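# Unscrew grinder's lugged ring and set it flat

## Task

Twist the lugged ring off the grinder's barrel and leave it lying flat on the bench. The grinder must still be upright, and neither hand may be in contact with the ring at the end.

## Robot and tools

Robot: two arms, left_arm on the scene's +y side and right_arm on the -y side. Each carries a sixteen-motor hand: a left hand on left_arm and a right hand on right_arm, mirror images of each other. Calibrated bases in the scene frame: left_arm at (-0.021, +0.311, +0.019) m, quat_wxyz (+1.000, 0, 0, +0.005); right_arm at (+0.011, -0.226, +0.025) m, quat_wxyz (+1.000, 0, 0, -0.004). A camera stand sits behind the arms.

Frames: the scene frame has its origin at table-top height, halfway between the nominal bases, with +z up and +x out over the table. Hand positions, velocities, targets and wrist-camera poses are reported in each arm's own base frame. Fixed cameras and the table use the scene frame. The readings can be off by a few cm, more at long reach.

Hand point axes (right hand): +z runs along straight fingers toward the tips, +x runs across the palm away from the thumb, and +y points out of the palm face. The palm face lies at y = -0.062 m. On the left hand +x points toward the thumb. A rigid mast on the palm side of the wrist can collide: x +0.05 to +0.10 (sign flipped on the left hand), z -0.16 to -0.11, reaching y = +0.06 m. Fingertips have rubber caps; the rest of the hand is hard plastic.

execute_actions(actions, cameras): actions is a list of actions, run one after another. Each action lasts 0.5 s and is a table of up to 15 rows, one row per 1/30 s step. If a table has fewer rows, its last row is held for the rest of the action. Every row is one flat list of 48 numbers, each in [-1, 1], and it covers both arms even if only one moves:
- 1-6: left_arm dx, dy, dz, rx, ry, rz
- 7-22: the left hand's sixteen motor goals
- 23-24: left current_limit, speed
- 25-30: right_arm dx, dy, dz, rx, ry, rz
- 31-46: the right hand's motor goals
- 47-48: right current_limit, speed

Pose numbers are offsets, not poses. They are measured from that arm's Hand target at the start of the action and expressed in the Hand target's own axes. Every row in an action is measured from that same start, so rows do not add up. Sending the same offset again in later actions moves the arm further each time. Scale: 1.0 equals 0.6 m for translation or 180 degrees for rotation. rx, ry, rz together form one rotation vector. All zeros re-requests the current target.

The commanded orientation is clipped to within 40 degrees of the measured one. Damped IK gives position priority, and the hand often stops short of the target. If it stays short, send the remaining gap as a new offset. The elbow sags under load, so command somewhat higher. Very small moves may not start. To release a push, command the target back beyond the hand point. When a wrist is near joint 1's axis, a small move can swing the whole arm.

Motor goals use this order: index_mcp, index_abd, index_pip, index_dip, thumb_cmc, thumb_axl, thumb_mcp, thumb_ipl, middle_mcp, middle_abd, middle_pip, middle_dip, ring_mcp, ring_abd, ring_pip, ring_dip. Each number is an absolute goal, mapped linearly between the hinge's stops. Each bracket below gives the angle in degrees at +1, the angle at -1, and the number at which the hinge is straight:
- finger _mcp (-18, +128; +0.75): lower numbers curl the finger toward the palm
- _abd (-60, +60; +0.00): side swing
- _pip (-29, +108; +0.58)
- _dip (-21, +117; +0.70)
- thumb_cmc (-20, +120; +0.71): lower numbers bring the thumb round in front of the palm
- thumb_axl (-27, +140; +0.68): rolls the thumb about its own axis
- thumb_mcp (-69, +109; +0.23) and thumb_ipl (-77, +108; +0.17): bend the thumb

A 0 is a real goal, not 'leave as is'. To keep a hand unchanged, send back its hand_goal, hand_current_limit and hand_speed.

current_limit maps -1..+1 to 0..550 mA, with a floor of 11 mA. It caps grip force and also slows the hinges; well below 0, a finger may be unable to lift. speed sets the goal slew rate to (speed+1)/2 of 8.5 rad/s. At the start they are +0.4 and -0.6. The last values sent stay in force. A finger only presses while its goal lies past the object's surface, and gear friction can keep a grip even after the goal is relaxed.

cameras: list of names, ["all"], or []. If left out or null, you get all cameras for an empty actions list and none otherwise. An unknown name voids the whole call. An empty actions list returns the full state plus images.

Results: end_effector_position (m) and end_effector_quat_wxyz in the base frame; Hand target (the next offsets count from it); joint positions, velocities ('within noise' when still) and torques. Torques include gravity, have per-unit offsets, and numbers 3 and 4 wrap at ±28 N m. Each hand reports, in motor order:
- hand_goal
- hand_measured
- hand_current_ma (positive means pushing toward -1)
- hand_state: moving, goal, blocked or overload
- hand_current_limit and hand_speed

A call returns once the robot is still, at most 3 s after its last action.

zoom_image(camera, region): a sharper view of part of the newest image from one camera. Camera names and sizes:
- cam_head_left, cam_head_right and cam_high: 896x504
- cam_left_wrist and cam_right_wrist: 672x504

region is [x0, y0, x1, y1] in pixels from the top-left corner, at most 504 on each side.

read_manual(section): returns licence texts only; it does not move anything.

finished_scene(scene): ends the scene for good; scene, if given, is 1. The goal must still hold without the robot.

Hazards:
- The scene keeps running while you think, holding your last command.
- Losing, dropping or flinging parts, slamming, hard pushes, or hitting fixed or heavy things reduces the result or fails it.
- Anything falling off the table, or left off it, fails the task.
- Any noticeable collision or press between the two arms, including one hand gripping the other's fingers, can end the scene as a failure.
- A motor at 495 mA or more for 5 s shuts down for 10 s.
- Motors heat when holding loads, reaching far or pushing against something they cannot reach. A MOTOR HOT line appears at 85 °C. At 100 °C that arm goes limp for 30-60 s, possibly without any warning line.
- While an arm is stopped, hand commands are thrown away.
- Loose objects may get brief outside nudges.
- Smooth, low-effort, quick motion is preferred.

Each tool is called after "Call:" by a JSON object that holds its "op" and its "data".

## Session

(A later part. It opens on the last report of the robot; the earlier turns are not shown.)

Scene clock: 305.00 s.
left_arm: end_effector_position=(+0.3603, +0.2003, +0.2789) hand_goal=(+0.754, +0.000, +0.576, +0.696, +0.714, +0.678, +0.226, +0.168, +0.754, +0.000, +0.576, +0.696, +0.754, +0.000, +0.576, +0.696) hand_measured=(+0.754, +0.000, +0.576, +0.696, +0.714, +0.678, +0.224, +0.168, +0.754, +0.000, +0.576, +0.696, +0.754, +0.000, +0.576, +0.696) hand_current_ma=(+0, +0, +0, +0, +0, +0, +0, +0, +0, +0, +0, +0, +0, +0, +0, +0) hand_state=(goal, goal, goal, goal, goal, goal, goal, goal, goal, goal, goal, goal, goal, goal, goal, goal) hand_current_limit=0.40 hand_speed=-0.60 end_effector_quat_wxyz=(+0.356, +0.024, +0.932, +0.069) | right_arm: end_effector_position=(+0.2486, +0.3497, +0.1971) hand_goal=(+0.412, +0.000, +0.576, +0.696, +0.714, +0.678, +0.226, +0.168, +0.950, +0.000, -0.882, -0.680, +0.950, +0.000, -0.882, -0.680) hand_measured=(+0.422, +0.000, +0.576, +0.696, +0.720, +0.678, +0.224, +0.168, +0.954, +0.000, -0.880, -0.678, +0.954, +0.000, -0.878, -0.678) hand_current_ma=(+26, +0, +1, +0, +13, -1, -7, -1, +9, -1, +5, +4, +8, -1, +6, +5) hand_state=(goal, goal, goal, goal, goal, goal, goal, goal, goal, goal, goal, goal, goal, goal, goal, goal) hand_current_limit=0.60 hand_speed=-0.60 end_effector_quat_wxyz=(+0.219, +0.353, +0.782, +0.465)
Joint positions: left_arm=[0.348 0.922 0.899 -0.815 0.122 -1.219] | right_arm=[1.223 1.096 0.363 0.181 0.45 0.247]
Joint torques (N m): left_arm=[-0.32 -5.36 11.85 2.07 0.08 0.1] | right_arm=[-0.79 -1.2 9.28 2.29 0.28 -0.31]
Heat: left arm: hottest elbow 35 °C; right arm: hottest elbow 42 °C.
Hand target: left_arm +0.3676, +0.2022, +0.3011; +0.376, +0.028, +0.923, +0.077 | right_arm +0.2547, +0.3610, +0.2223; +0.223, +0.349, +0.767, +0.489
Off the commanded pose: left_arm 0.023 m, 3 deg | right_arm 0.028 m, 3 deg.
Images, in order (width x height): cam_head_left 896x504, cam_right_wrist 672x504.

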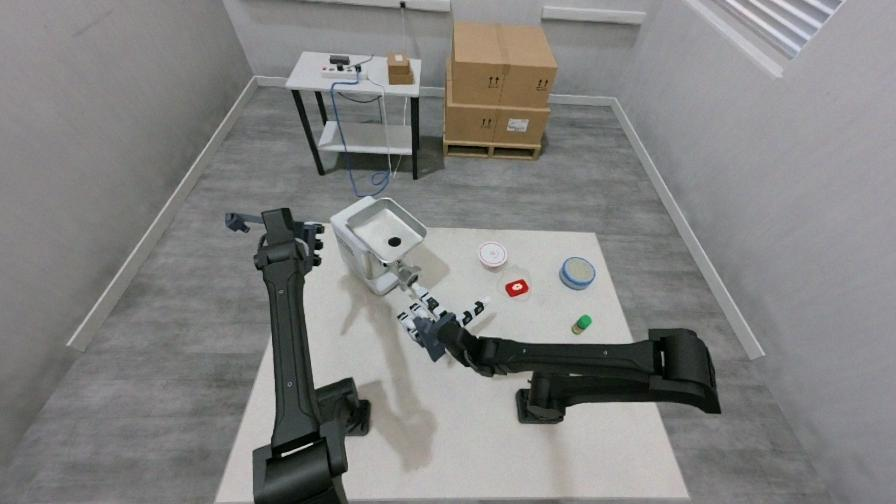

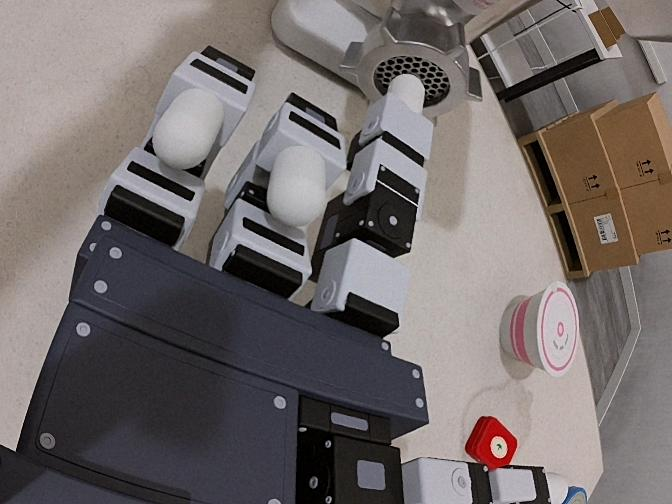

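Call:
{"op": "execute_actions", "data": {"actions": [[[0,0,0,0,0,0,0.754,0,0.576,0.696,0.714,0.678,0.226,0.168,0.754,0,0.576,0.696,0.754,0,0.576,0.696,0.4,-0.6, 0,0.0296,0.0083,0,0,0,0.411,0,0.576,0.696,0.714,0.678,0.226,0.168,0.95,0,-0.883,-0.681,0.95,0,-0.883,-0.681,0.6,-0.6]]], "cameras": ["cam_head_left","cam_right_wrist"]}}

Call:
{"op": "zoom_image", "data": {"camera": "cam_right_wrist", "region": [330, 0, 480, 120]}}

Call:
{"op": "zoom_image", "data": {"camera": "cam_head_left", "region": [380, 240, 450, 310]}}

Scene clock: 307.73 s.
left_arm: end_effector_position=(+0.3603, +0.2003, +0.2789) hand_goal=(+0.754, +0.000, +0.576, +0.696, +0.714, +0.678, +0.226, +0.168, +0.754, +0.000, +0.576, +0.696, +0.754, +0.000, +0.576, +0.696) hand_measured=(+0.754, +0.000, +0.576, +0.696, +0.714, +0.678, +0.224, +0.168, +0.754, +0.000, +0.576, +0.696, +0.754, +0.000, +0.576, +0.696) hand_current_ma=(+0, +0, +0, +0, +0, +0, +0, +0, +0, +0, +0, +0, +0, +0, +0, +0) hand_state=(goal, goal, goal, goal, goal, goal, goal, goal, goal, goal, goal, goal, goal, goal, goal, goal) hand_current_limit=0.40 hand_speed=-0.60 end_effector_quat_wxyz=(+0.356, +0.024, +0.932, +0.069) | right_arm: end_effector_position=(+0.2539, +0.3513, +0.1997) hand_goal=(+0.412, +0.000, +0.576, +0.696, +0.714, +0.678, +0.226, +0.168, +0.950, +0.000, -0.882, -0.680, +0.950, +0.000, -0.882, -0.680) hand_measured=(+0.422, +0.000, +0.576, +0.696, +0.720, +0.678, +0.224, +0.168, +0.954, +0.000, -0.880, -0.678, +0.954, +0.000, -0.878, -0.678) hand_current_ma=(+26, +0, +1, +0, +13, -1, -7, -1, +9, -1, +5, +4, +8, -1, +6, +5) hand_state=(goal, goal, goal, goal, goal, goal, goal, goal, goal, goal, goal, goal, goal, goal, goal, goal) hand_current_limit=0.60 hand_speed=-0.60 end_effector_quat_wxyz=(+0.218, +0.353, +0.783, +0.463)
Joint positions: left_arm=[0.348 0.922 0.899 -0.815 0.122 -1.219] | right_arm=[1.205 1.096 0.375 0.169 0.432 0.236]
Joint torques (N m): left_arm=[-0.67 -5.95 12.1 1.81 0.11 0.02] | right_arm=[-0.79 -1.9 11.52 1.1 0.26 -0.31]
Heat: left arm: hottest elbow 35 °C; right arm: hottest elbow 42 °C.
Hand target: left_arm +0.3676, +0.2022, +0.3011; +0.376, +0.028, +0.923, +0.077 | right_arm +0.2637, +0.3689, +0.2363; +0.223, +0.349, +0.767, +0.489
Off the commanded pose: left_arm 0.023 m, 3 deg | right_arm 0.042 m, 4 deg.
Images, in order (width x height): cam_head_left 896x504, cam_right_wrist 672x504.

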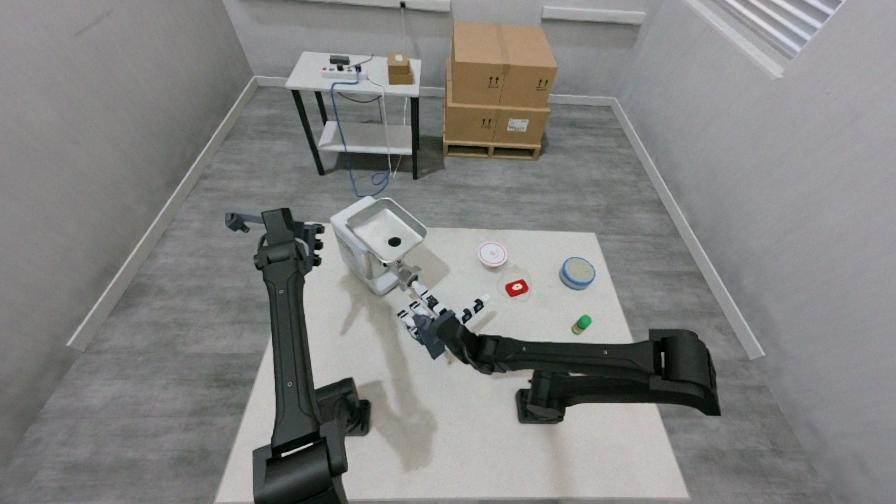

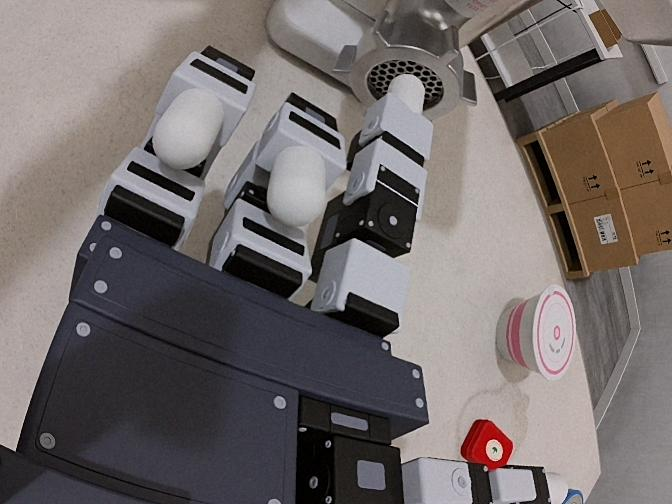

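Scaled by 3.360 from the camera's 672x504 image, which has a finer 960x720 frame.

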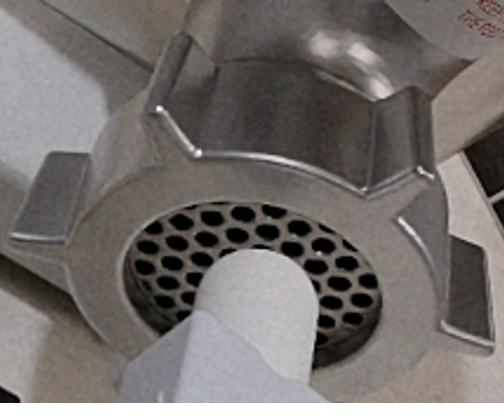

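Scaled by 7.200.

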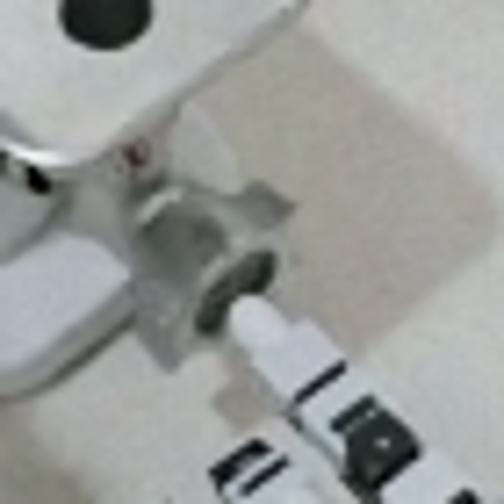

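Call:
{"op": "execute_actions", "data": {"actions": [[[0,0,0,0,0,0,0.754,0,0.576,0.696,0.714,0.678,0.226,0.168,0.754,0,0.576,0.696,0.754,0,0.576,0.696,0.4,-0.6, 0,0.0258,0.0067,0,0,0,0.411,0,0.576,0.696,0.714,0.678,0.226,0.168,0.95,0,-0.883,-0.681,0.95,0,-0.883,-0.681,0.6,-0.6]],[[0,0,0,0,0,0,0.754,0,0.576,0.696,0.714,0.678,0.226,0.168,0.754,0,0.576,0.696,0.754,0,0.576,0.696,0.4,-0.6, 0,0,0,0,0,0,0.411,0,0.576,0.696,0.714,0.678,0.226,0.168,0.95,0,-0.883,-0.681,0.95,0,-0.883,-0.681,0.6,-0.6]]], "cameras": ["cam_head_left","cam_right_wrist"]}}

Call:
{"op": "zoom_image", "data": {"camera": "cam_right_wrist", "region": [330, 0, 480, 120]}}

Call:
{"op": "zoom_image", "data": {"camera": "cam_head_left", "region": [380, 240, 450, 310]}}

Scene clock: 312.57 s.
left_arm: end_effector_position=(+0.3603, +0.2003, +0.2789) hand_goal=(+0.754, +0.000, +0.576, +0.696, +0.714, +0.678, +0.226, +0.168, +0.754, +0.000, +0.576, +0.696, +0.754, +0.000, +0.576, +0.696) hand_measured=(+0.754, +0.000, +0.576, +0.696, +0.714, +0.678, +0.224, +0.168, +0.754, +0.000, +0.576, +0.696, +0.754, +0.000, +0.576, +0.696) hand_current_ma=(+0, +0, +0, +0, +0, +0, +0, +0, +0, +0, +0, +0, +0, +0, +0, +0) hand_state=(goal, goal, goal, goal, goal, goal, goal, goal, goal, goal, goal, goal, goal, goal, goal, goal) hand_current_limit=0.40 hand_speed=-0.60 end_effector_quat_wxyz=(+0.356, +0.024, +0.932, +0.069) | right_arm: end_effector_position=(+0.2590, +0.3609, +0.2118) hand_goal=(+0.412, +0.000, +0.576, +0.696, +0.714, +0.678, +0.226, +0.168, +0.950, +0.000, -0.882, -0.680, +0.950, +0.000, -0.882, -0.680) hand_measured=(+0.422, +0.000, +0.576, +0.696, +0.720, +0.678, +0.224, +0.168, +0.954, +0.000, -0.880, -0.678, +0.954, +0.000, -0.878, -0.678) hand_current_ma=(+26, +0, +1, +0, +13, -1, -7, -1, +9, -1, +5, +4, +8, -1, +6, +5) hand_state=(goal, goal, goal, goal, goal, goal, goal, goal, goal, goal, goal, goal, goal, goal, goal, goal) hand_current_limit=0.60 hand_speed=-0.60 end_effector_quat_wxyz=(+0.216, +0.350, +0.784, +0.464)
Joint positions: left_arm=[0.348 0.922 0.899 -0.815 0.122 -1.219] | right_arm=[1.195 1.096 0.415 0.134 0.418 0.227]
Joint torques (N m): left_arm=[-0.38 -6.18 11.97 2.1 0.12 0.07] | right_arm=[-0.91 -1.96 11.69 1.14 0.25 -0.3]
Heat: left arm: hottest elbow 35 °C; right arm: hottest elbow 42 °C.
Hand target: left_arm +0.3676, +0.2022, +0.3011; +0.376, +0.028, +0.923, +0.077 | right_arm +0.2714, +0.3756, +0.2487; +0.223, +0.349, +0.767, +0.489
Off the commanded pose: left_arm 0.023 m, 3 deg | right_arm 0.042 m, 4 deg.
Images, in order (width x height): cam_head_left 896x504, cam_right_wrist 672x504.

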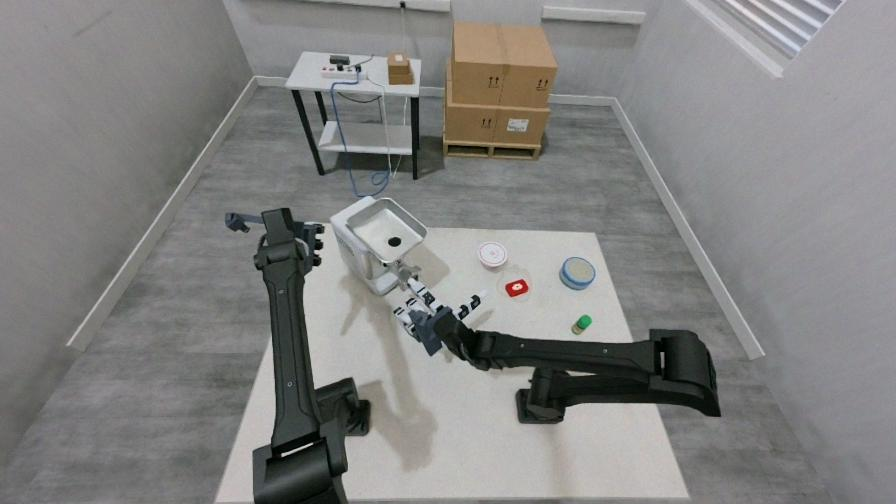

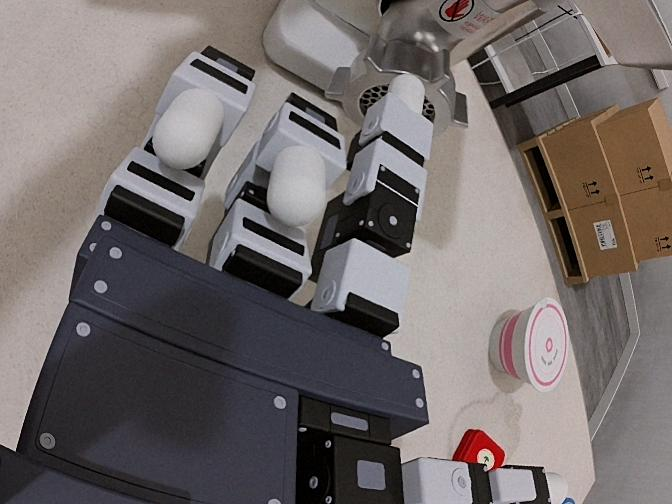

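Scaled by 3.360 from the camera's 672x504 image, which has a finer 960x720 frame.

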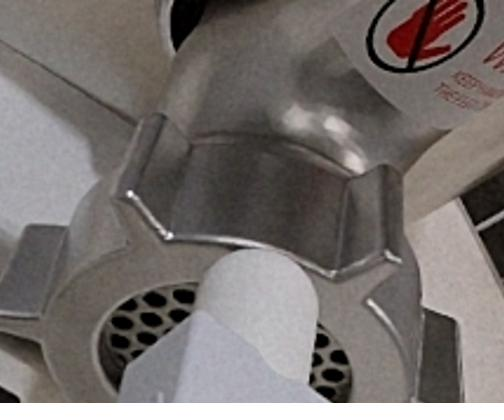

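Scaled by 7.200.

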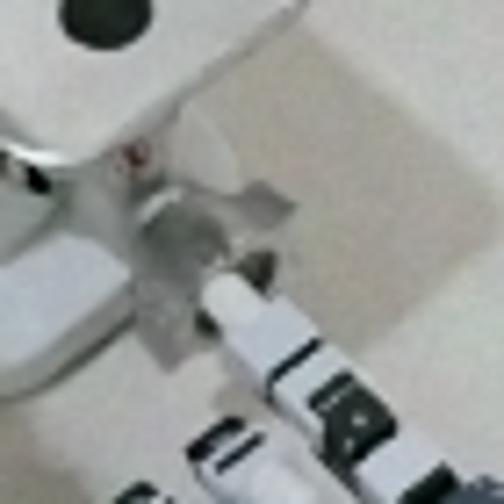

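Call:
{"op": "execute_actions", "data": {"actions": [[[0,0,0,0,0,0,0.754,0,0.576,0.696,0.714,0.678,0.226,0.168,0.754,0,0.576,0.696,0.754,0,0.576,0.696,0.4,-0.6, 0.0067,0.0227,0.017,0,0,0,0.411,0,0.576,0.696,0.714,0.678,0.226,0.168,0.95,0,-0.883,-0.681,0.95,0,-0.883,-0.681,0.6,-0.6]]], "cameras": ["cam_head_left","cam_right_wrist"]}}

Call:
{"op": "zoom_image", "data": {"camera": "cam_right_wrist", "region": [330, 0, 480, 120]}}

Call:
{"op": "zoom_image", "data": {"camera": "cam_head_left", "region": [380, 240, 450, 310]}}

Scene clock: 318.17 s.
left_arm: end_effector_position=(+0.3603, +0.2003, +0.2789) hand_goal=(+0.754, +0.000, +0.576, +0.696, +0.714, +0.678, +0.226, +0.168, +0.754, +0.000, +0.576, +0.696, +0.754, +0.000, +0.576, +0.696) hand_measured=(+0.754, +0.000, +0.576, +0.696, +0.714, +0.678, +0.224, +0.168, +0.754, +0.000, +0.576, +0.696, +0.754, +0.000, +0.576, +0.696) hand_current_ma=(+0, +0, +0, +0, +0, +0, +0, +0, +0, +0, +0, +0, +0, +0, +0, +0) hand_state=(goal, goal, goal, goal, goal, goal, goal, goal, goal, goal, goal, goal, goal, goal, goal, goal) hand_current_limit=0.40 hand_speed=-0.60 end_effector_quat_wxyz=(+0.356, +0.024, +0.932, +0.069) | right_arm: end_effector_position=(+0.2610, +0.3645, +0.2102) hand_goal=(+0.412, +0.000, +0.576, +0.696, +0.714, +0.678, +0.226, +0.168, +0.950, +0.000, -0.882, -0.680, +0.950, +0.000, -0.882, -0.680) hand_measured=(+0.406, -0.002, +0.570, +0.692, +0.720, +0.678, +0.224, +0.168, +0.954, +0.000, -0.880, -0.678, +0.954, +0.000, -0.878, -0.678) hand_current_ma=(-15, -3, -14, -10, +13, -1, -7, -1, +9, -1, +5, +4, +8, -1, +6, +5) hand_state=(goal, goal, goal, goal, goal, goal, goal, goal, goal, goal, goal, goal, goal, goal, goal, goal) hand_current_limit=0.60 hand_speed=-0.60 end_effector_quat_wxyz=(+0.215, +0.349, +0.789, +0.456)
Joint positions: left_arm=[0.348 0.922 0.899 -0.815 0.122 -1.219] | right_arm=[1.192 1.105 0.43 0.109 0.414 0.225]
Joint torques (N m): left_arm=[-0.03 -6.3 12.18 2.07 0.11 0.04] | right_arm=[-1.2 -1.03 13.59 1.43 0.14 -0.34]
Heat: left arm: hottest elbow 35 °C; right arm: hottest elbow 43 °C.
Hand target: left_arm +0.3676, +0.2022, +0.3011; +0.376, +0.028, +0.923, +0.077 | right_arm +0.2801, +0.3884, +0.2567; +0.223, +0.349, +0.767, +0.489
Off the commanded pose: left_arm 0.023 m, 3 deg | right_arm 0.056 m, 5 deg.
Images, in order (width x height): cam_head_left 896x504, cam_right_wrist 672x504.

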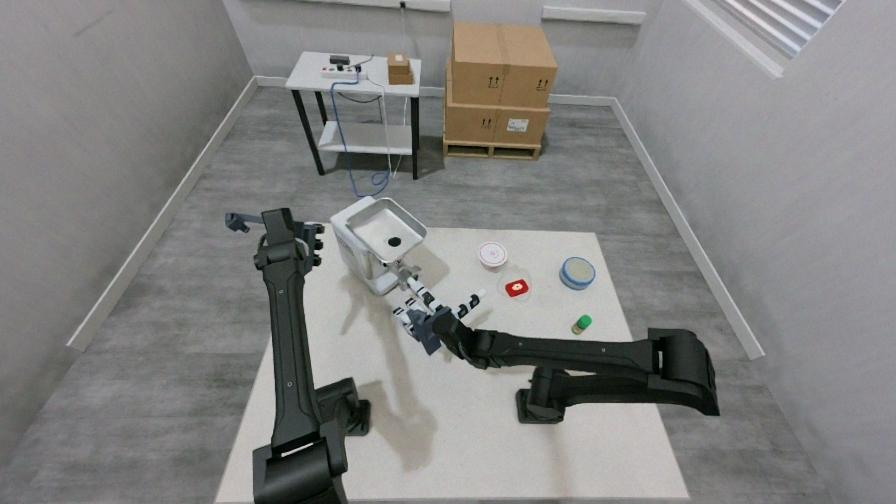

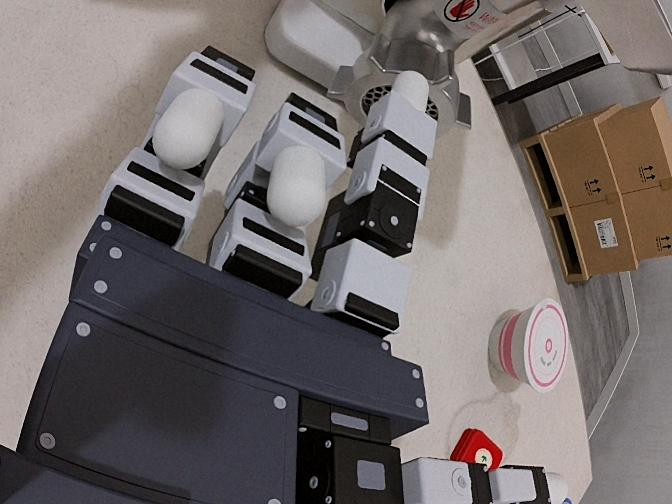

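Scaled by 3.360 from the camera's 672x504 image, which has a finer 960x720 frame.

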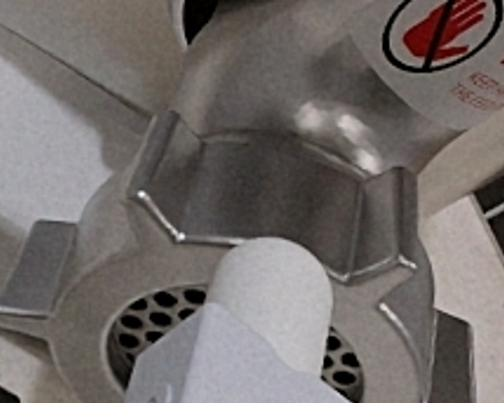

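Scaled by 7.200.

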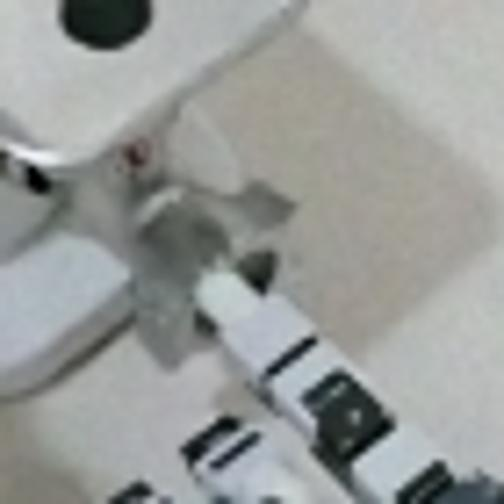

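Call:
{"op": "execute_actions", "data": {"actions": [[[0,0,0,0,0,0,0.754,0,0.576,0.696,0.714,0.678,0.226,0.168,0.754,0,0.576,0.696,0.754,0,0.576,0.696,0.4,-0.6, 0.0098,0.0157,-0.0255,0,0,0,0.411,0,0.576,0.696,0.714,0.678,0.226,0.168,0.95,0,-0.883,-0.681,0.95,0,-0.883,-0.681,0.6,-0.6]]], "cameras": ["cam_head_left","cam_right_wrist"]}}

Call:
{"op": "zoom_image", "data": {"camera": "cam_right_wrist", "region": [330, 0, 480, 120]}}

Scene clock: 321.30 s.
left_arm: end_effector_position=(+0.3603, +0.2003, +0.2789) hand_goal=(+0.754, +0.000, +0.576, +0.696, +0.714, +0.678, +0.226, +0.168, +0.754, +0.000, +0.576, +0.696, +0.754, +0.000, +0.576, +0.696) hand_measured=(+0.754, +0.000, +0.576, +0.696, +0.714, +0.678, +0.224, +0.168, +0.754, +0.000, +0.576, +0.696, +0.754, +0.000, +0.576, +0.696) hand_current_ma=(+0, +0, +0, +0, +0, +0, +0, +0, +0, +0, +0, +0, +0, +0, +0, +0) hand_state=(goal, goal, goal, goal, goal, goal, goal, goal, goal, goal, goal, goal, goal, goal, goal, goal) hand_current_limit=0.40 hand_speed=-0.60 end_effector_quat_wxyz=(+0.356, +0.024, +0.932, +0.069) | right_arm: end_effector_position=(+0.2616, +0.3662, +0.2194) hand_goal=(+0.412, +0.000, +0.576, +0.696, +0.714, +0.678, +0.226, +0.168, +0.950, +0.000, -0.882, -0.680, +0.950, +0.000, -0.882, -0.680) hand_measured=(+0.438, -0.014, +0.586, +0.700, +0.720, +0.678, +0.224, +0.168, +0.954, +0.000, -0.880, -0.678, +0.954, +0.000, -0.878, -0.678) hand_current_ma=(+88, -32, +25, +8, +13, -1, -7, -1, +9, -1, +5, +4, +8, -1, +6, +5) hand_state=(blocked, goal, goal, goal, goal, goal, goal, goal, goal, goal, goal, goal, goal, goal, goal, goal) hand_current_limit=0.60 hand_speed=-0.60 end_effector_quat_wxyz=(+0.221, +0.350, +0.793, +0.448)
Joint positions: left_arm=[0.348 0.922 0.899 -0.815 0.122 -1.219] | right_arm=[1.197 1.084 0.458 0.042 0.427 0.225]
Joint torques (N m): left_arm=[-0.26 -5.89 12.18 1.78 0.09 0.06] | right_arm=[0.73 -2.9 12.94 1.31 0.72 -0.15]
Heat: left arm: hottest elbow 35 °C; right arm: hottest elbow 43 °C.
Hand target: left_arm +0.3676, +0.2022, +0.3011; +0.376, +0.028, +0.923, +0.077 | right_arm +0.2687, +0.3864, +0.2717; +0.223, +0.349, +0.767, +0.489
Off the commanded pose: left_arm 0.023 m, 3 deg | right_arm 0.056 m, 6 deg.
Images, in order (width x height): cam_head_left 896x504, cam_right_wrist 672x504.

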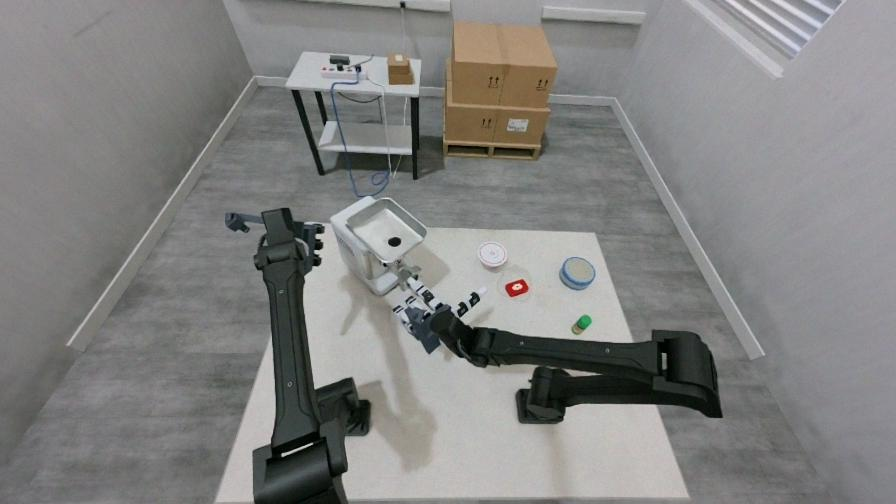

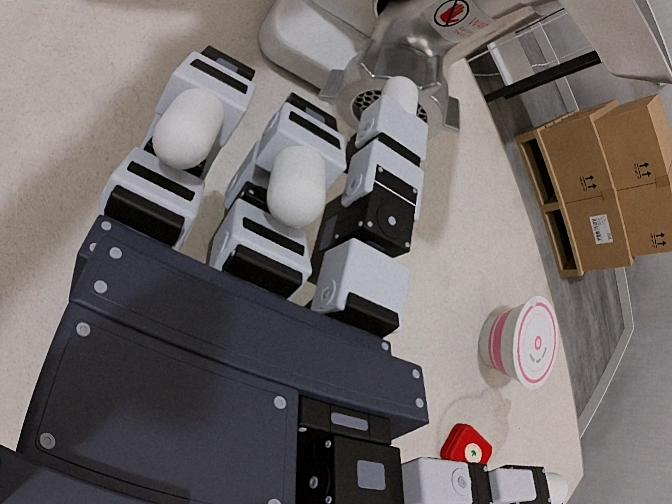

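Scaled by 3.360 from the camera's 672x504 image, which has a finer 960x720 frame.

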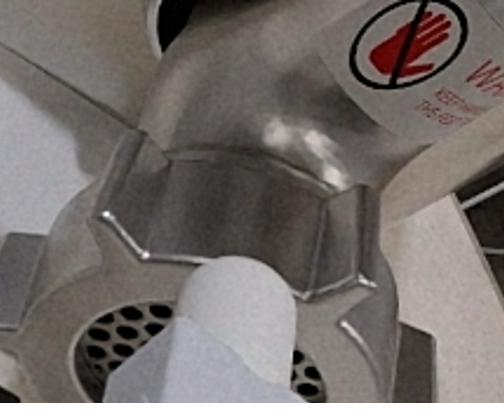

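Call:
{"op": "execute_actions", "data": {"actions": [[[0,0,0,0,0,0,0.754,0,0.576,0.696,0.714,0.678,0.226,0.168,0.754,0,0.576,0.696,0.754,0,0.576,0.696,0.4,-0.6, 0,-0.0211,-0.0453,0,0,0,0.411,0,0.576,0.696,0.714,0.678,0.226,0.168,0.95,0,-0.883,-0.681,0.95,0,-0.883,-0.681,0.6,-0.6]]], "cameras": ["cam_head_left","cam_right_wrist"]}}

Call:
{"op": "zoom_image", "data": {"camera": "cam_right_wrist", "region": [330, 0, 480, 120]}}

Call:
{"op": "zoom_image", "data": {"camera": "cam_head_left", "region": [380, 240, 450, 310]}}

Scene clock: 325.17 s.
left_arm: end_effector_position=(+0.3603, +0.2003, +0.2789) hand_goal=(+0.754, +0.000, +0.576, +0.696, +0.714, +0.678, +0.226, +0.168, +0.754, +0.000, +0.576, +0.696, +0.754, +0.000, +0.576, +0.696) hand_measured=(+0.754, +0.000, +0.576, +0.696, +0.714, +0.678, +0.224, +0.168, +0.754, +0.000, +0.576, +0.696, +0.754, +0.000, +0.576, +0.696) hand_current_ma=(+0, +0, +0, +0, +0, +0, +0, +0, +0, +0, +0, +0, +0, +0, +0, +0) hand_state=(goal, goal, goal, goal, goal, goal, goal, goal, goal, goal, goal, goal, goal, goal, goal, goal) hand_current_limit=0.40 hand_speed=-0.60 end_effector_quat_wxyz=(+0.356, +0.024, +0.932, +0.069) | right_arm: end_effector_position=(+0.2459, +0.3605, +0.2491) hand_goal=(+0.412, +0.000, +0.576, +0.696, +0.714, +0.678, +0.226, +0.168, +0.950, +0.000, -0.882, -0.680, +0.950, +0.000, -0.882, -0.680) hand_measured=(+0.436, -0.004, +0.582, +0.700, +0.720, +0.678, +0.224, +0.168, +0.954, +0.000, -0.880, -0.678, +0.954, +0.000, -0.878, -0.678) hand_current_ma=(+76, -6, +16, +7, +13, -1, -7, -1, +9, -1, +5, +4, +8, -1, +6, +5) hand_state=(blocked, goal, goal, goal, goal, goal, goal, goal, goal, goal, goal, goal, goal, goal, goal, goal) hand_current_limit=0.60 hand_speed=-0.60 end_effector_quat_wxyz=(+0.226, +0.345, +0.780, +0.470)
Joint positions: left_arm=[0.348 0.922 0.899 -0.815 0.122 -1.219] | right_arm=[1.243 0.995 0.458 0 0.473 0.233]
Joint torques (N m): left_arm=[-0.5 -6.07 11.96 1.78 0.08 0.09] | right_arm=[0.91 -1.85 9.95 1.14 0.61 0.04]
Heat: left arm: hottest elbow 35 °C; right arm: hottest elbow 44 °C.
Hand target: left_arm +0.3676, +0.2022, +0.3011; +0.376, +0.028, +0.923, +0.077 | right_arm +0.2461, +0.3667, +0.2717; +0.223, +0.349, +0.767, +0.489
Off the commanded pose: left_arm 0.023 m, 3 deg | right_arm 0.023 m, 3 deg.
Images, in order (width x height): cam_head_left 896x504, cam_right_wrist 672x504.

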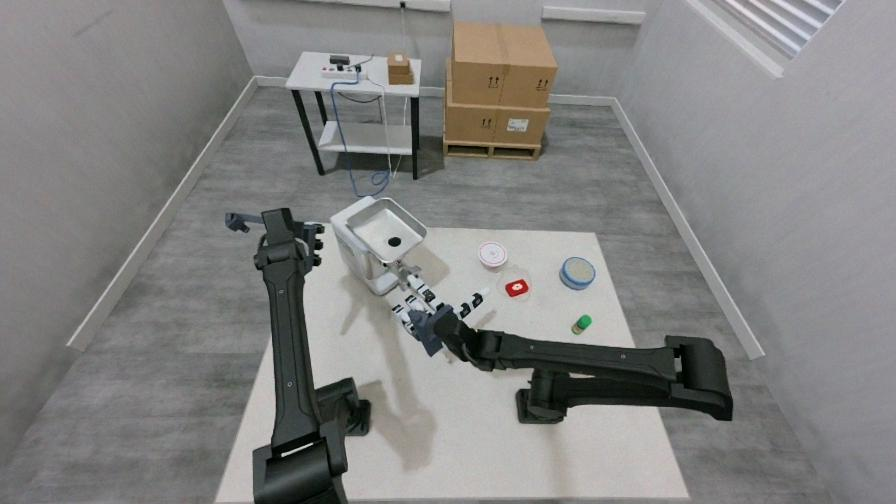

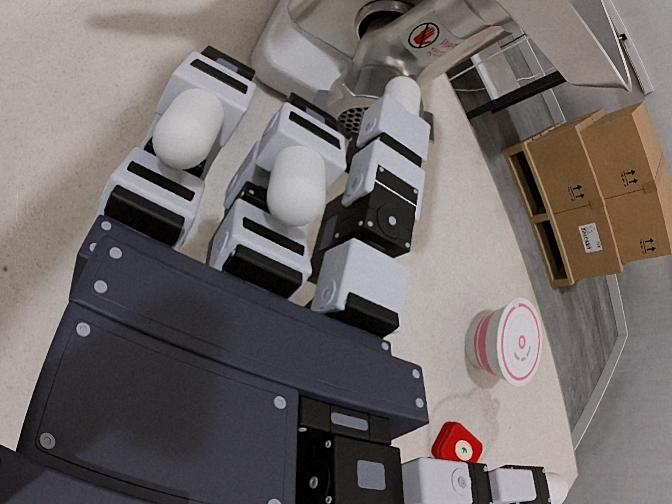

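Scaled by 3.360 from the camera's 672x504 image, which has a finer 960x720 frame.

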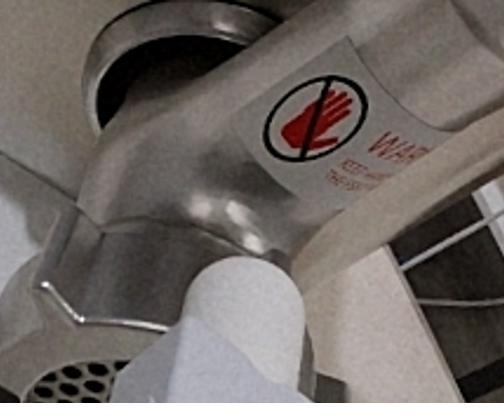

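Scaled by 7.200.

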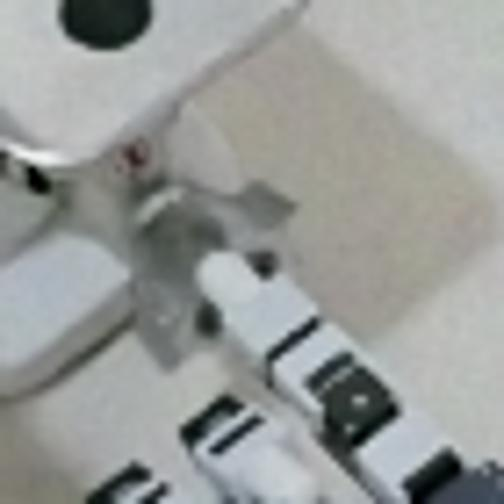

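Call:
{"op": "execute_actions", "data": {"actions": [[[0,0,0,0,0,0,0.754,0,0.576,0.696,0.714,0.678,0.226,0.168,0.754,0,0.576,0.696,0.754,0,0.576,0.696,0.4,-0.6, 0.01,-0.053,0.0247,0,0,0,0.411,0,0.576,0.696,0.714,0.678,0.226,0.168,0.95,0,-0.883,-0.681,0.95,0,-0.883,-0.681,0.6,-0.6]]], "cameras": ["cam_head_left","cam_right_wrist"]}}

Call:
{"op": "zoom_image", "data": {"camera": "cam_right_wrist", "region": [330, 0, 480, 120]}}

Call:
{"op": "zoom_image", "data": {"camera": "cam_head_left", "region": [380, 240, 450, 310]}}

Scene clock: 329.47 s.
left_arm: end_effector_position=(+0.3603, +0.2003, +0.2789) hand_goal=(+0.754, +0.000, +0.576, +0.696, +0.714, +0.678, +0.226, +0.168, +0.754, +0.000, +0.576, +0.696, +0.754, +0.000, +0.576, +0.696) hand_measured=(+0.754, +0.000, +0.576, +0.696, +0.714, +0.678, +0.224, +0.168, +0.754, +0.000, +0.576, +0.696, +0.754, +0.000, +0.576, +0.696) hand_current_ma=(+0, +0, +0, +0, +0, +0, +0, +0, +0, +0, +0, +0, +0, +0, +0, +0) hand_state=(goal, goal, goal, goal, goal, goal, goal, goal, goal, goal, goal, goal, goal, goal, goal, goal) hand_current_limit=0.40 hand_speed=-0.60 end_effector_quat_wxyz=(+0.356, +0.024, +0.932, +0.069) | right_arm: end_effector_position=(+0.2426, +0.3684, +0.2256) hand_goal=(+0.412, +0.000, +0.576, +0.696, +0.714, +0.678, +0.226, +0.168, +0.950, +0.000, -0.882, -0.680, +0.950, +0.000, -0.882, -0.680) hand_measured=(+0.434, -0.004, +0.582, +0.700, +0.720, +0.678, +0.224, +0.168, +0.954, +0.000, -0.880, -0.678, +0.954, +0.000, -0.878, -0.678) hand_current_ma=(+73, -5, +16, +7, +13, -1, -7, -1, +10, -1, +5, +4, +9, -1, +6, +5) hand_state=(blocked, goal, goal, goal, goal, goal, goal, goal, goal, goal, goal, goal, goal, goal, goal, goal) hand_current_limit=0.60 hand_speed=-0.60 end_effector_quat_wxyz=(+0.226, +0.345, +0.779, +0.472)
Joint positions: left_arm=[0.348 0.922 0.899 -0.815 0.122 -1.219] | right_arm=[1.263 1.078 0.43 0.109 0.489 0.244]
Joint torques (N m): left_arm=[-1.14 -6.24 12.08 1.87 0.12 0.02] | right_arm=[1.03 -1.49 7.53 2.26 0.61 0.04]
Heat: left arm: hottest elbow 35 °C; right arm: hottest elbow 44 °C.
Hand target: left_arm +0.3676, +0.2022, +0.3011; +0.376, +0.028, +0.923, +0.077 | right_arm +0.2422, +0.3712, +0.2366; +0.223, +0.349, +0.767, +0.489
Off the commanded pose: left_arm 0.023 m, 3 deg | right_arm 0.011 m, 3 deg.
Images, in order (width x height): cam_head_left 896x504, cam_right_wrist 672x504.

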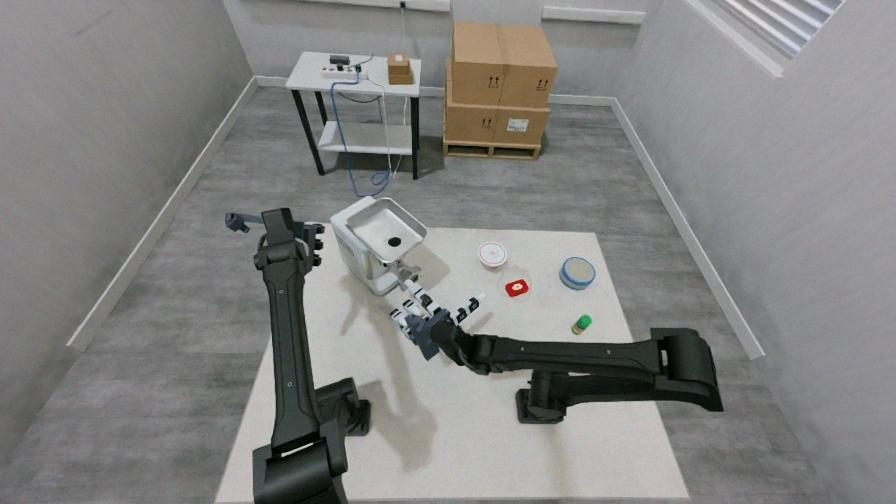

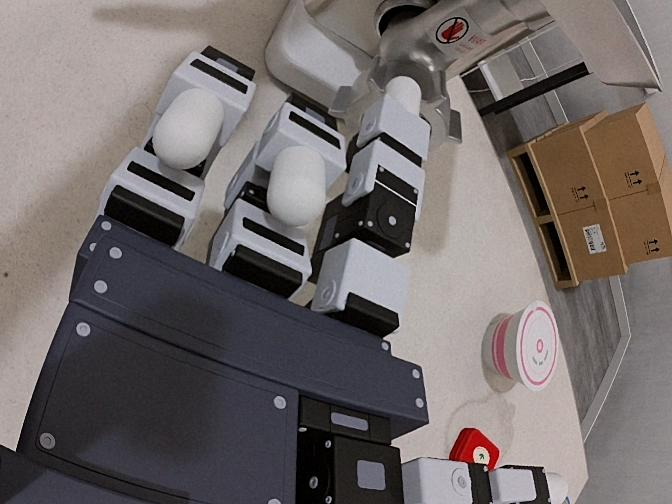

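Scaled by 3.360 from the camera's 672x504 image, which has a finer 960x720 frame.

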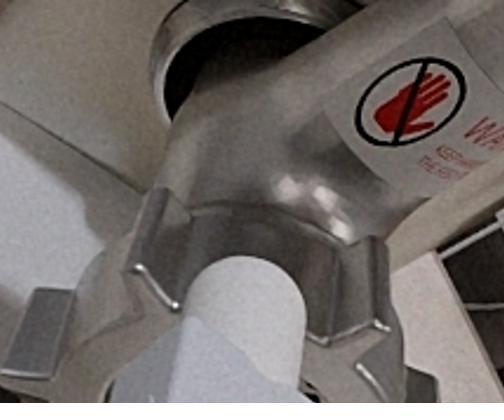

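Scaled by 7.200.

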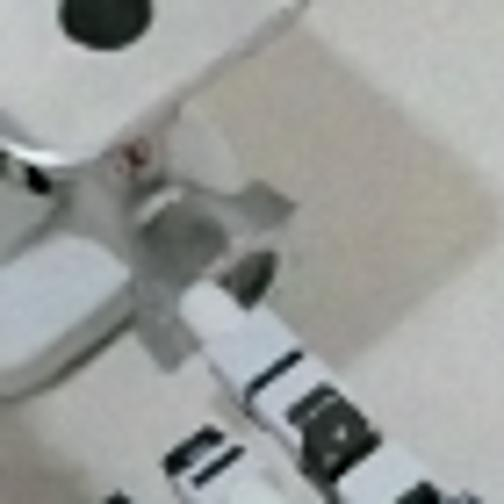

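Call:
{"op": "execute_actions", "data": {"actions": [[[0,0,0,0,0,0,0.754,0,0.576,0.696,0.714,0.678,0.226,0.168,0.754,0,0.576,0.696,0.754,0,0.576,0.696,0.4,-0.6, -0.0066,0.0198,0.0387,0,0,0,0.411,0,0.576,0.696,0.714,0.678,0.226,0.168,0.95,0,-0.883,-0.681,0.95,0,-0.883,-0.681,0.6,-0.6]]], "cameras": ["cam_head_left","cam_right_wrist"]}}

Call:
{"op": "zoom_image", "data": {"camera": "cam_right_wrist", "region": [330, 0, 480, 120]}}

Call:
{"op": "zoom_image", "data": {"camera": "cam_head_left", "region": [380, 240, 450, 310]}}

Scene clock: 333.87 s.
left_arm: end_effector_position=(+0.3603, +0.2003, +0.2789) hand_goal=(+0.754, +0.000, +0.576, +0.696, +0.714, +0.678, +0.226, +0.168, +0.754, +0.000, +0.576, +0.696, +0.754, +0.000, +0.576, +0.696) hand_measured=(+0.754, +0.000, +0.576, +0.696, +0.714, +0.678, +0.224, +0.168, +0.754, +0.000, +0.576, +0.696, +0.754, +0.000, +0.576, +0.696) hand_current_ma=(+0, +0, +0, +0, +0, +0, +0, +0, +0, +0, +0, +0, +0, +0, +0, +0) hand_state=(goal, goal, goal, goal, goal, goal, goal, goal, goal, goal, goal, goal, goal, goal, goal, goal) hand_current_limit=0.40 hand_speed=-0.60 end_effector_quat_wxyz=(+0.356, +0.024, +0.932, +0.069) | right_arm: end_effector_position=(+0.2523, +0.3728, +0.2030) hand_goal=(+0.412, +0.000, +0.576, +0.696, +0.714, +0.678, +0.226, +0.168, +0.950, +0.000, -0.882, -0.680, +0.950, +0.000, -0.882, -0.680) hand_measured=(+0.426, -0.006, +0.578, +0.696, +0.720, +0.678, +0.224, +0.168, +0.954, +0.000, -0.880, -0.678, +0.954, +0.000, -0.878, -0.678) hand_current_ma=(+41, -10, +5, +1, +13, -1, -7, -1, +10, -1, +5, +4, +9, -1, +6, +5) hand_state=(goal, goal, goal, goal, goal, goal, goal, goal, goal, goal, goal, goal, goal, goal, goal, goal) hand_current_limit=0.60 hand_speed=-0.60 end_effector_quat_wxyz=(+0.217, +0.348, +0.790, +0.457)
Joint positions: left_arm=[0.348 0.922 0.899 -0.815 0.122 -1.219] | right_arm=[1.232 1.144 0.43 0.14 0.449 0.244]
Joint torques (N m): left_arm=[-0.67 -6.07 12.14 1.78 0.15 0.07] | right_arm=[-1.03 -2.02 10.32 2.54 0.25 -0.29]
Heat: left arm: hottest elbow 35 °C; right arm: hottest elbow 44 °C.
Hand target: left_arm +0.3676, +0.2022, +0.3011; +0.376, +0.028, +0.923, +0.077 | right_arm +0.2645, +0.3854, +0.2376; +0.223, +0.349, +0.767, +0.489
Off the commanded pose: left_arm 0.023 m, 3 deg | right_arm 0.039 m, 5 deg.
Images, in order (width x height): cam_head_left 896x504, cam_right_wrist 672x504.

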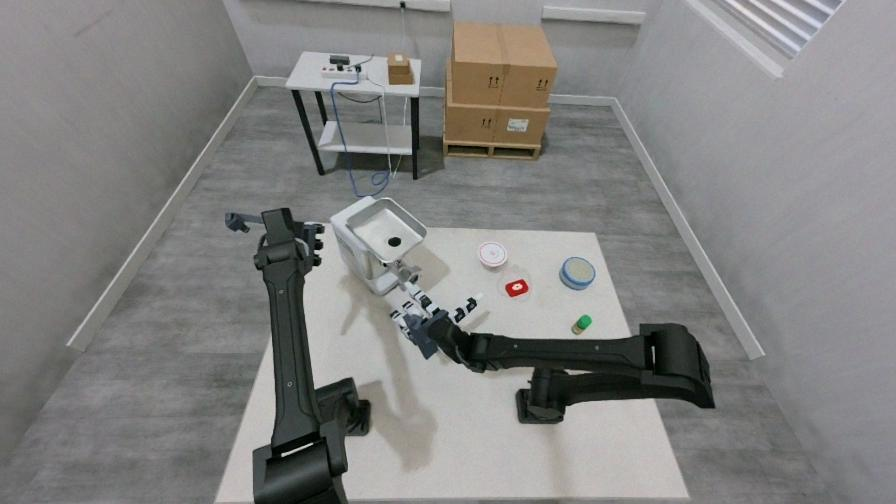

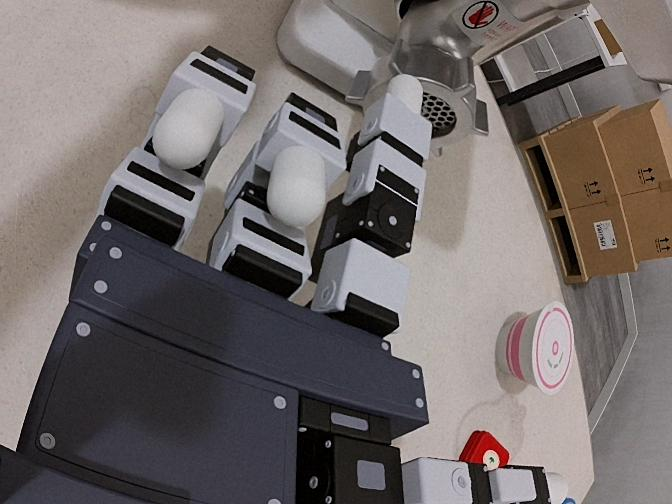

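Scaled by 3.360 from the camera's 672x504 image, which has a finer 960x720 frame.

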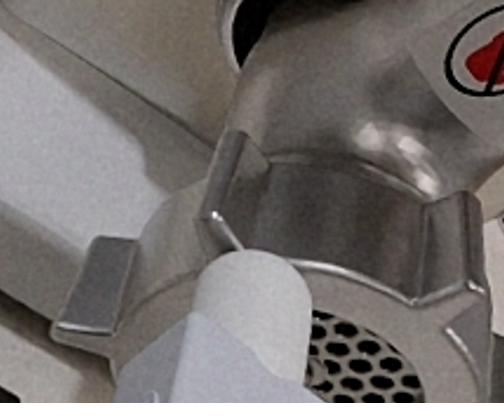

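Scaled by 7.200.

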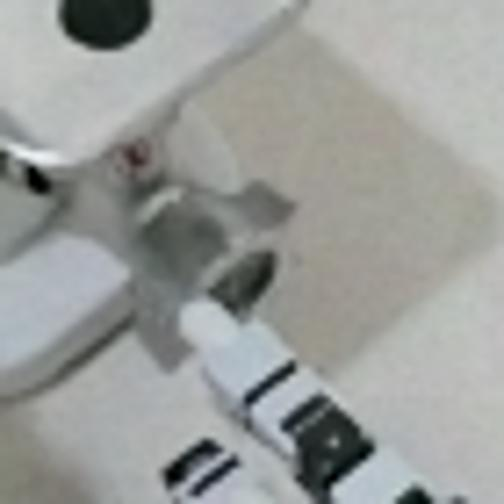

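Call:
{"op": "execute_actions", "data": {"actions": [[[0,0,0,0,0,0,0.754,0,0.576,0.696,0.714,0.678,0.226,0.168,0.754,0,0.576,0.696,0.754,0,0.576,0.696,0.4,-0.6, -0.003,0.03,-0.033,0,0,0,0.411,0,0.576,0.696,0.714,0.678,0.226,0.168,0.95,0,-0.883,-0.681,0.95,0,-0.883,-0.681,0.6,-0.6]],[[0,0,0,0,0,0,0.754,0,0.576,0.696,0.714,0.678,0.226,0.168,0.754,0,0.576,0.696,0.754,0,0.576,0.696,0.4,-0.6, 0,0.035,-0.016,0,0,0,0.411,0,0.576,0.696,0.714,0.678,0.226,0.168,0.95,0,-0.883,-0.681,0.95,0,-0.883,-0.681,0.6,-0.6]]], "cameras": ["cam_right_wrist"]}}

Call:
{"op": "zoom_image", "data": {"camera": "cam_right_wrist", "region": [330, 0, 480, 120]}}

Scene clock: 337.87 s.
left_arm: end_effector_position=(+0.3603, +0.2003, +0.2789) hand_goal=(+0.754, +0.000, +0.576, +0.696, +0.714, +0.678, +0.226, +0.168, +0.754, +0.000, +0.576, +0.696, +0.754, +0.000, +0.576, +0.696) hand_measured=(+0.754, +0.000, +0.576, +0.696, +0.714, +0.678, +0.224, +0.168, +0.754, +0.000, +0.576, +0.696, +0.754, +0.000, +0.576, +0.696) hand_current_ma=(+0, +0, +0, +0, +0, +0, +0, +0, +0, +0, +0, +0, +0, +0, +0, +0) hand_state=(goal, goal, goal, goal, goal, goal, goal, goal, goal, goal, goal, goal, goal, goal, goal, goal) hand_current_limit=0.40 hand_speed=-0.60 end_effector_quat_wxyz=(+0.356, +0.024, +0.932, +0.069) | right_arm: end_effector_position=(+0.2506, +0.3630, +0.2436) hand_goal=(+0.412, +0.000, +0.576, +0.696, +0.714, +0.678, +0.226, +0.168, +0.950, +0.000, -0.882, -0.680, +0.950, +0.000, -0.882, -0.680) hand_measured=(+0.426, -0.004, +0.578, +0.696, +0.720, +0.678, +0.224, +0.168, +0.954, +0.000, -0.880, -0.678, +0.954, +0.000, -0.878, -0.678) hand_current_ma=(+41, -6, +5, +1, +13, -1, -7, -1, +10, -1, +5, +4, +9, -1, +6, +5) hand_state=(goal, goal, goal, goal, goal, goal, goal, goal, goal, goal, goal, goal, goal, goal, goal, goal) hand_current_limit=0.60 hand_speed=-0.60 end_effector_quat_wxyz=(+0.219, +0.350, +0.786, +0.461)
Joint positions: left_arm=[0.348 0.922 0.899 -0.815 0.122 -1.219] | right_arm=[1.229 1.01 0.472 -0.024 0.452 0.244]
Joint torques (N m): left_arm=[0.5 -6.42 12.19 1.81 0.11 0.08] | right_arm=[-0.03 -1.9 12.45 1.13 0.57 -0.22]
Heat: left arm: hottest elbow 36 °C; right arm: hottest elbow 44 °C.
Hand target: left_arm +0.3676, +0.2022, +0.3011; +0.376, +0.028, +0.923, +0.077 | right_arm +0.2579, +0.3773, +0.2853; +0.223, +0.349, +0.767, +0.489
Off the commanded pose: left_arm 0.023 m, 3 deg | right_arm 0.045 m, 4 deg.
Images, in order (width x height): cam_right_wrist 672x504.

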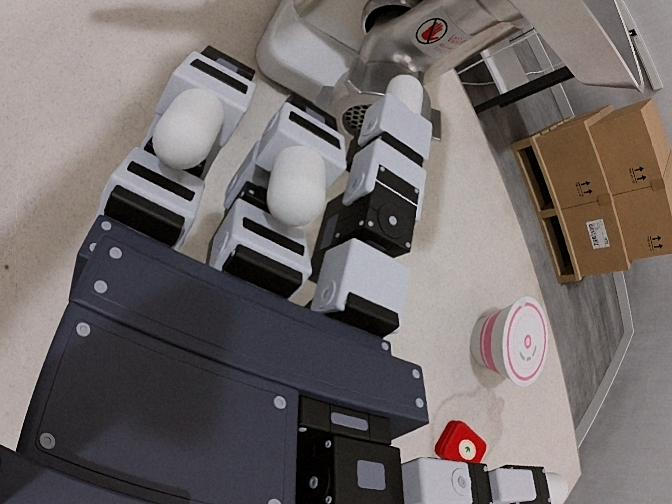

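Scaled by 3.360 from the camera's 672x504 image, which has a finer 960x720 frame.

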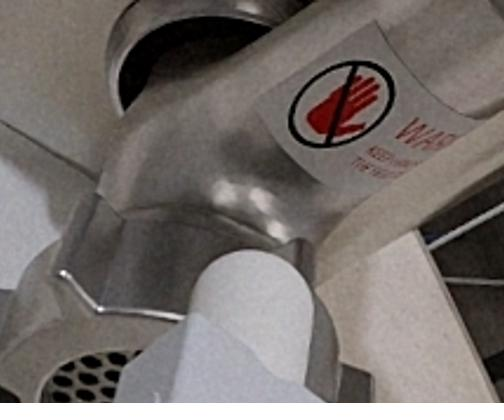

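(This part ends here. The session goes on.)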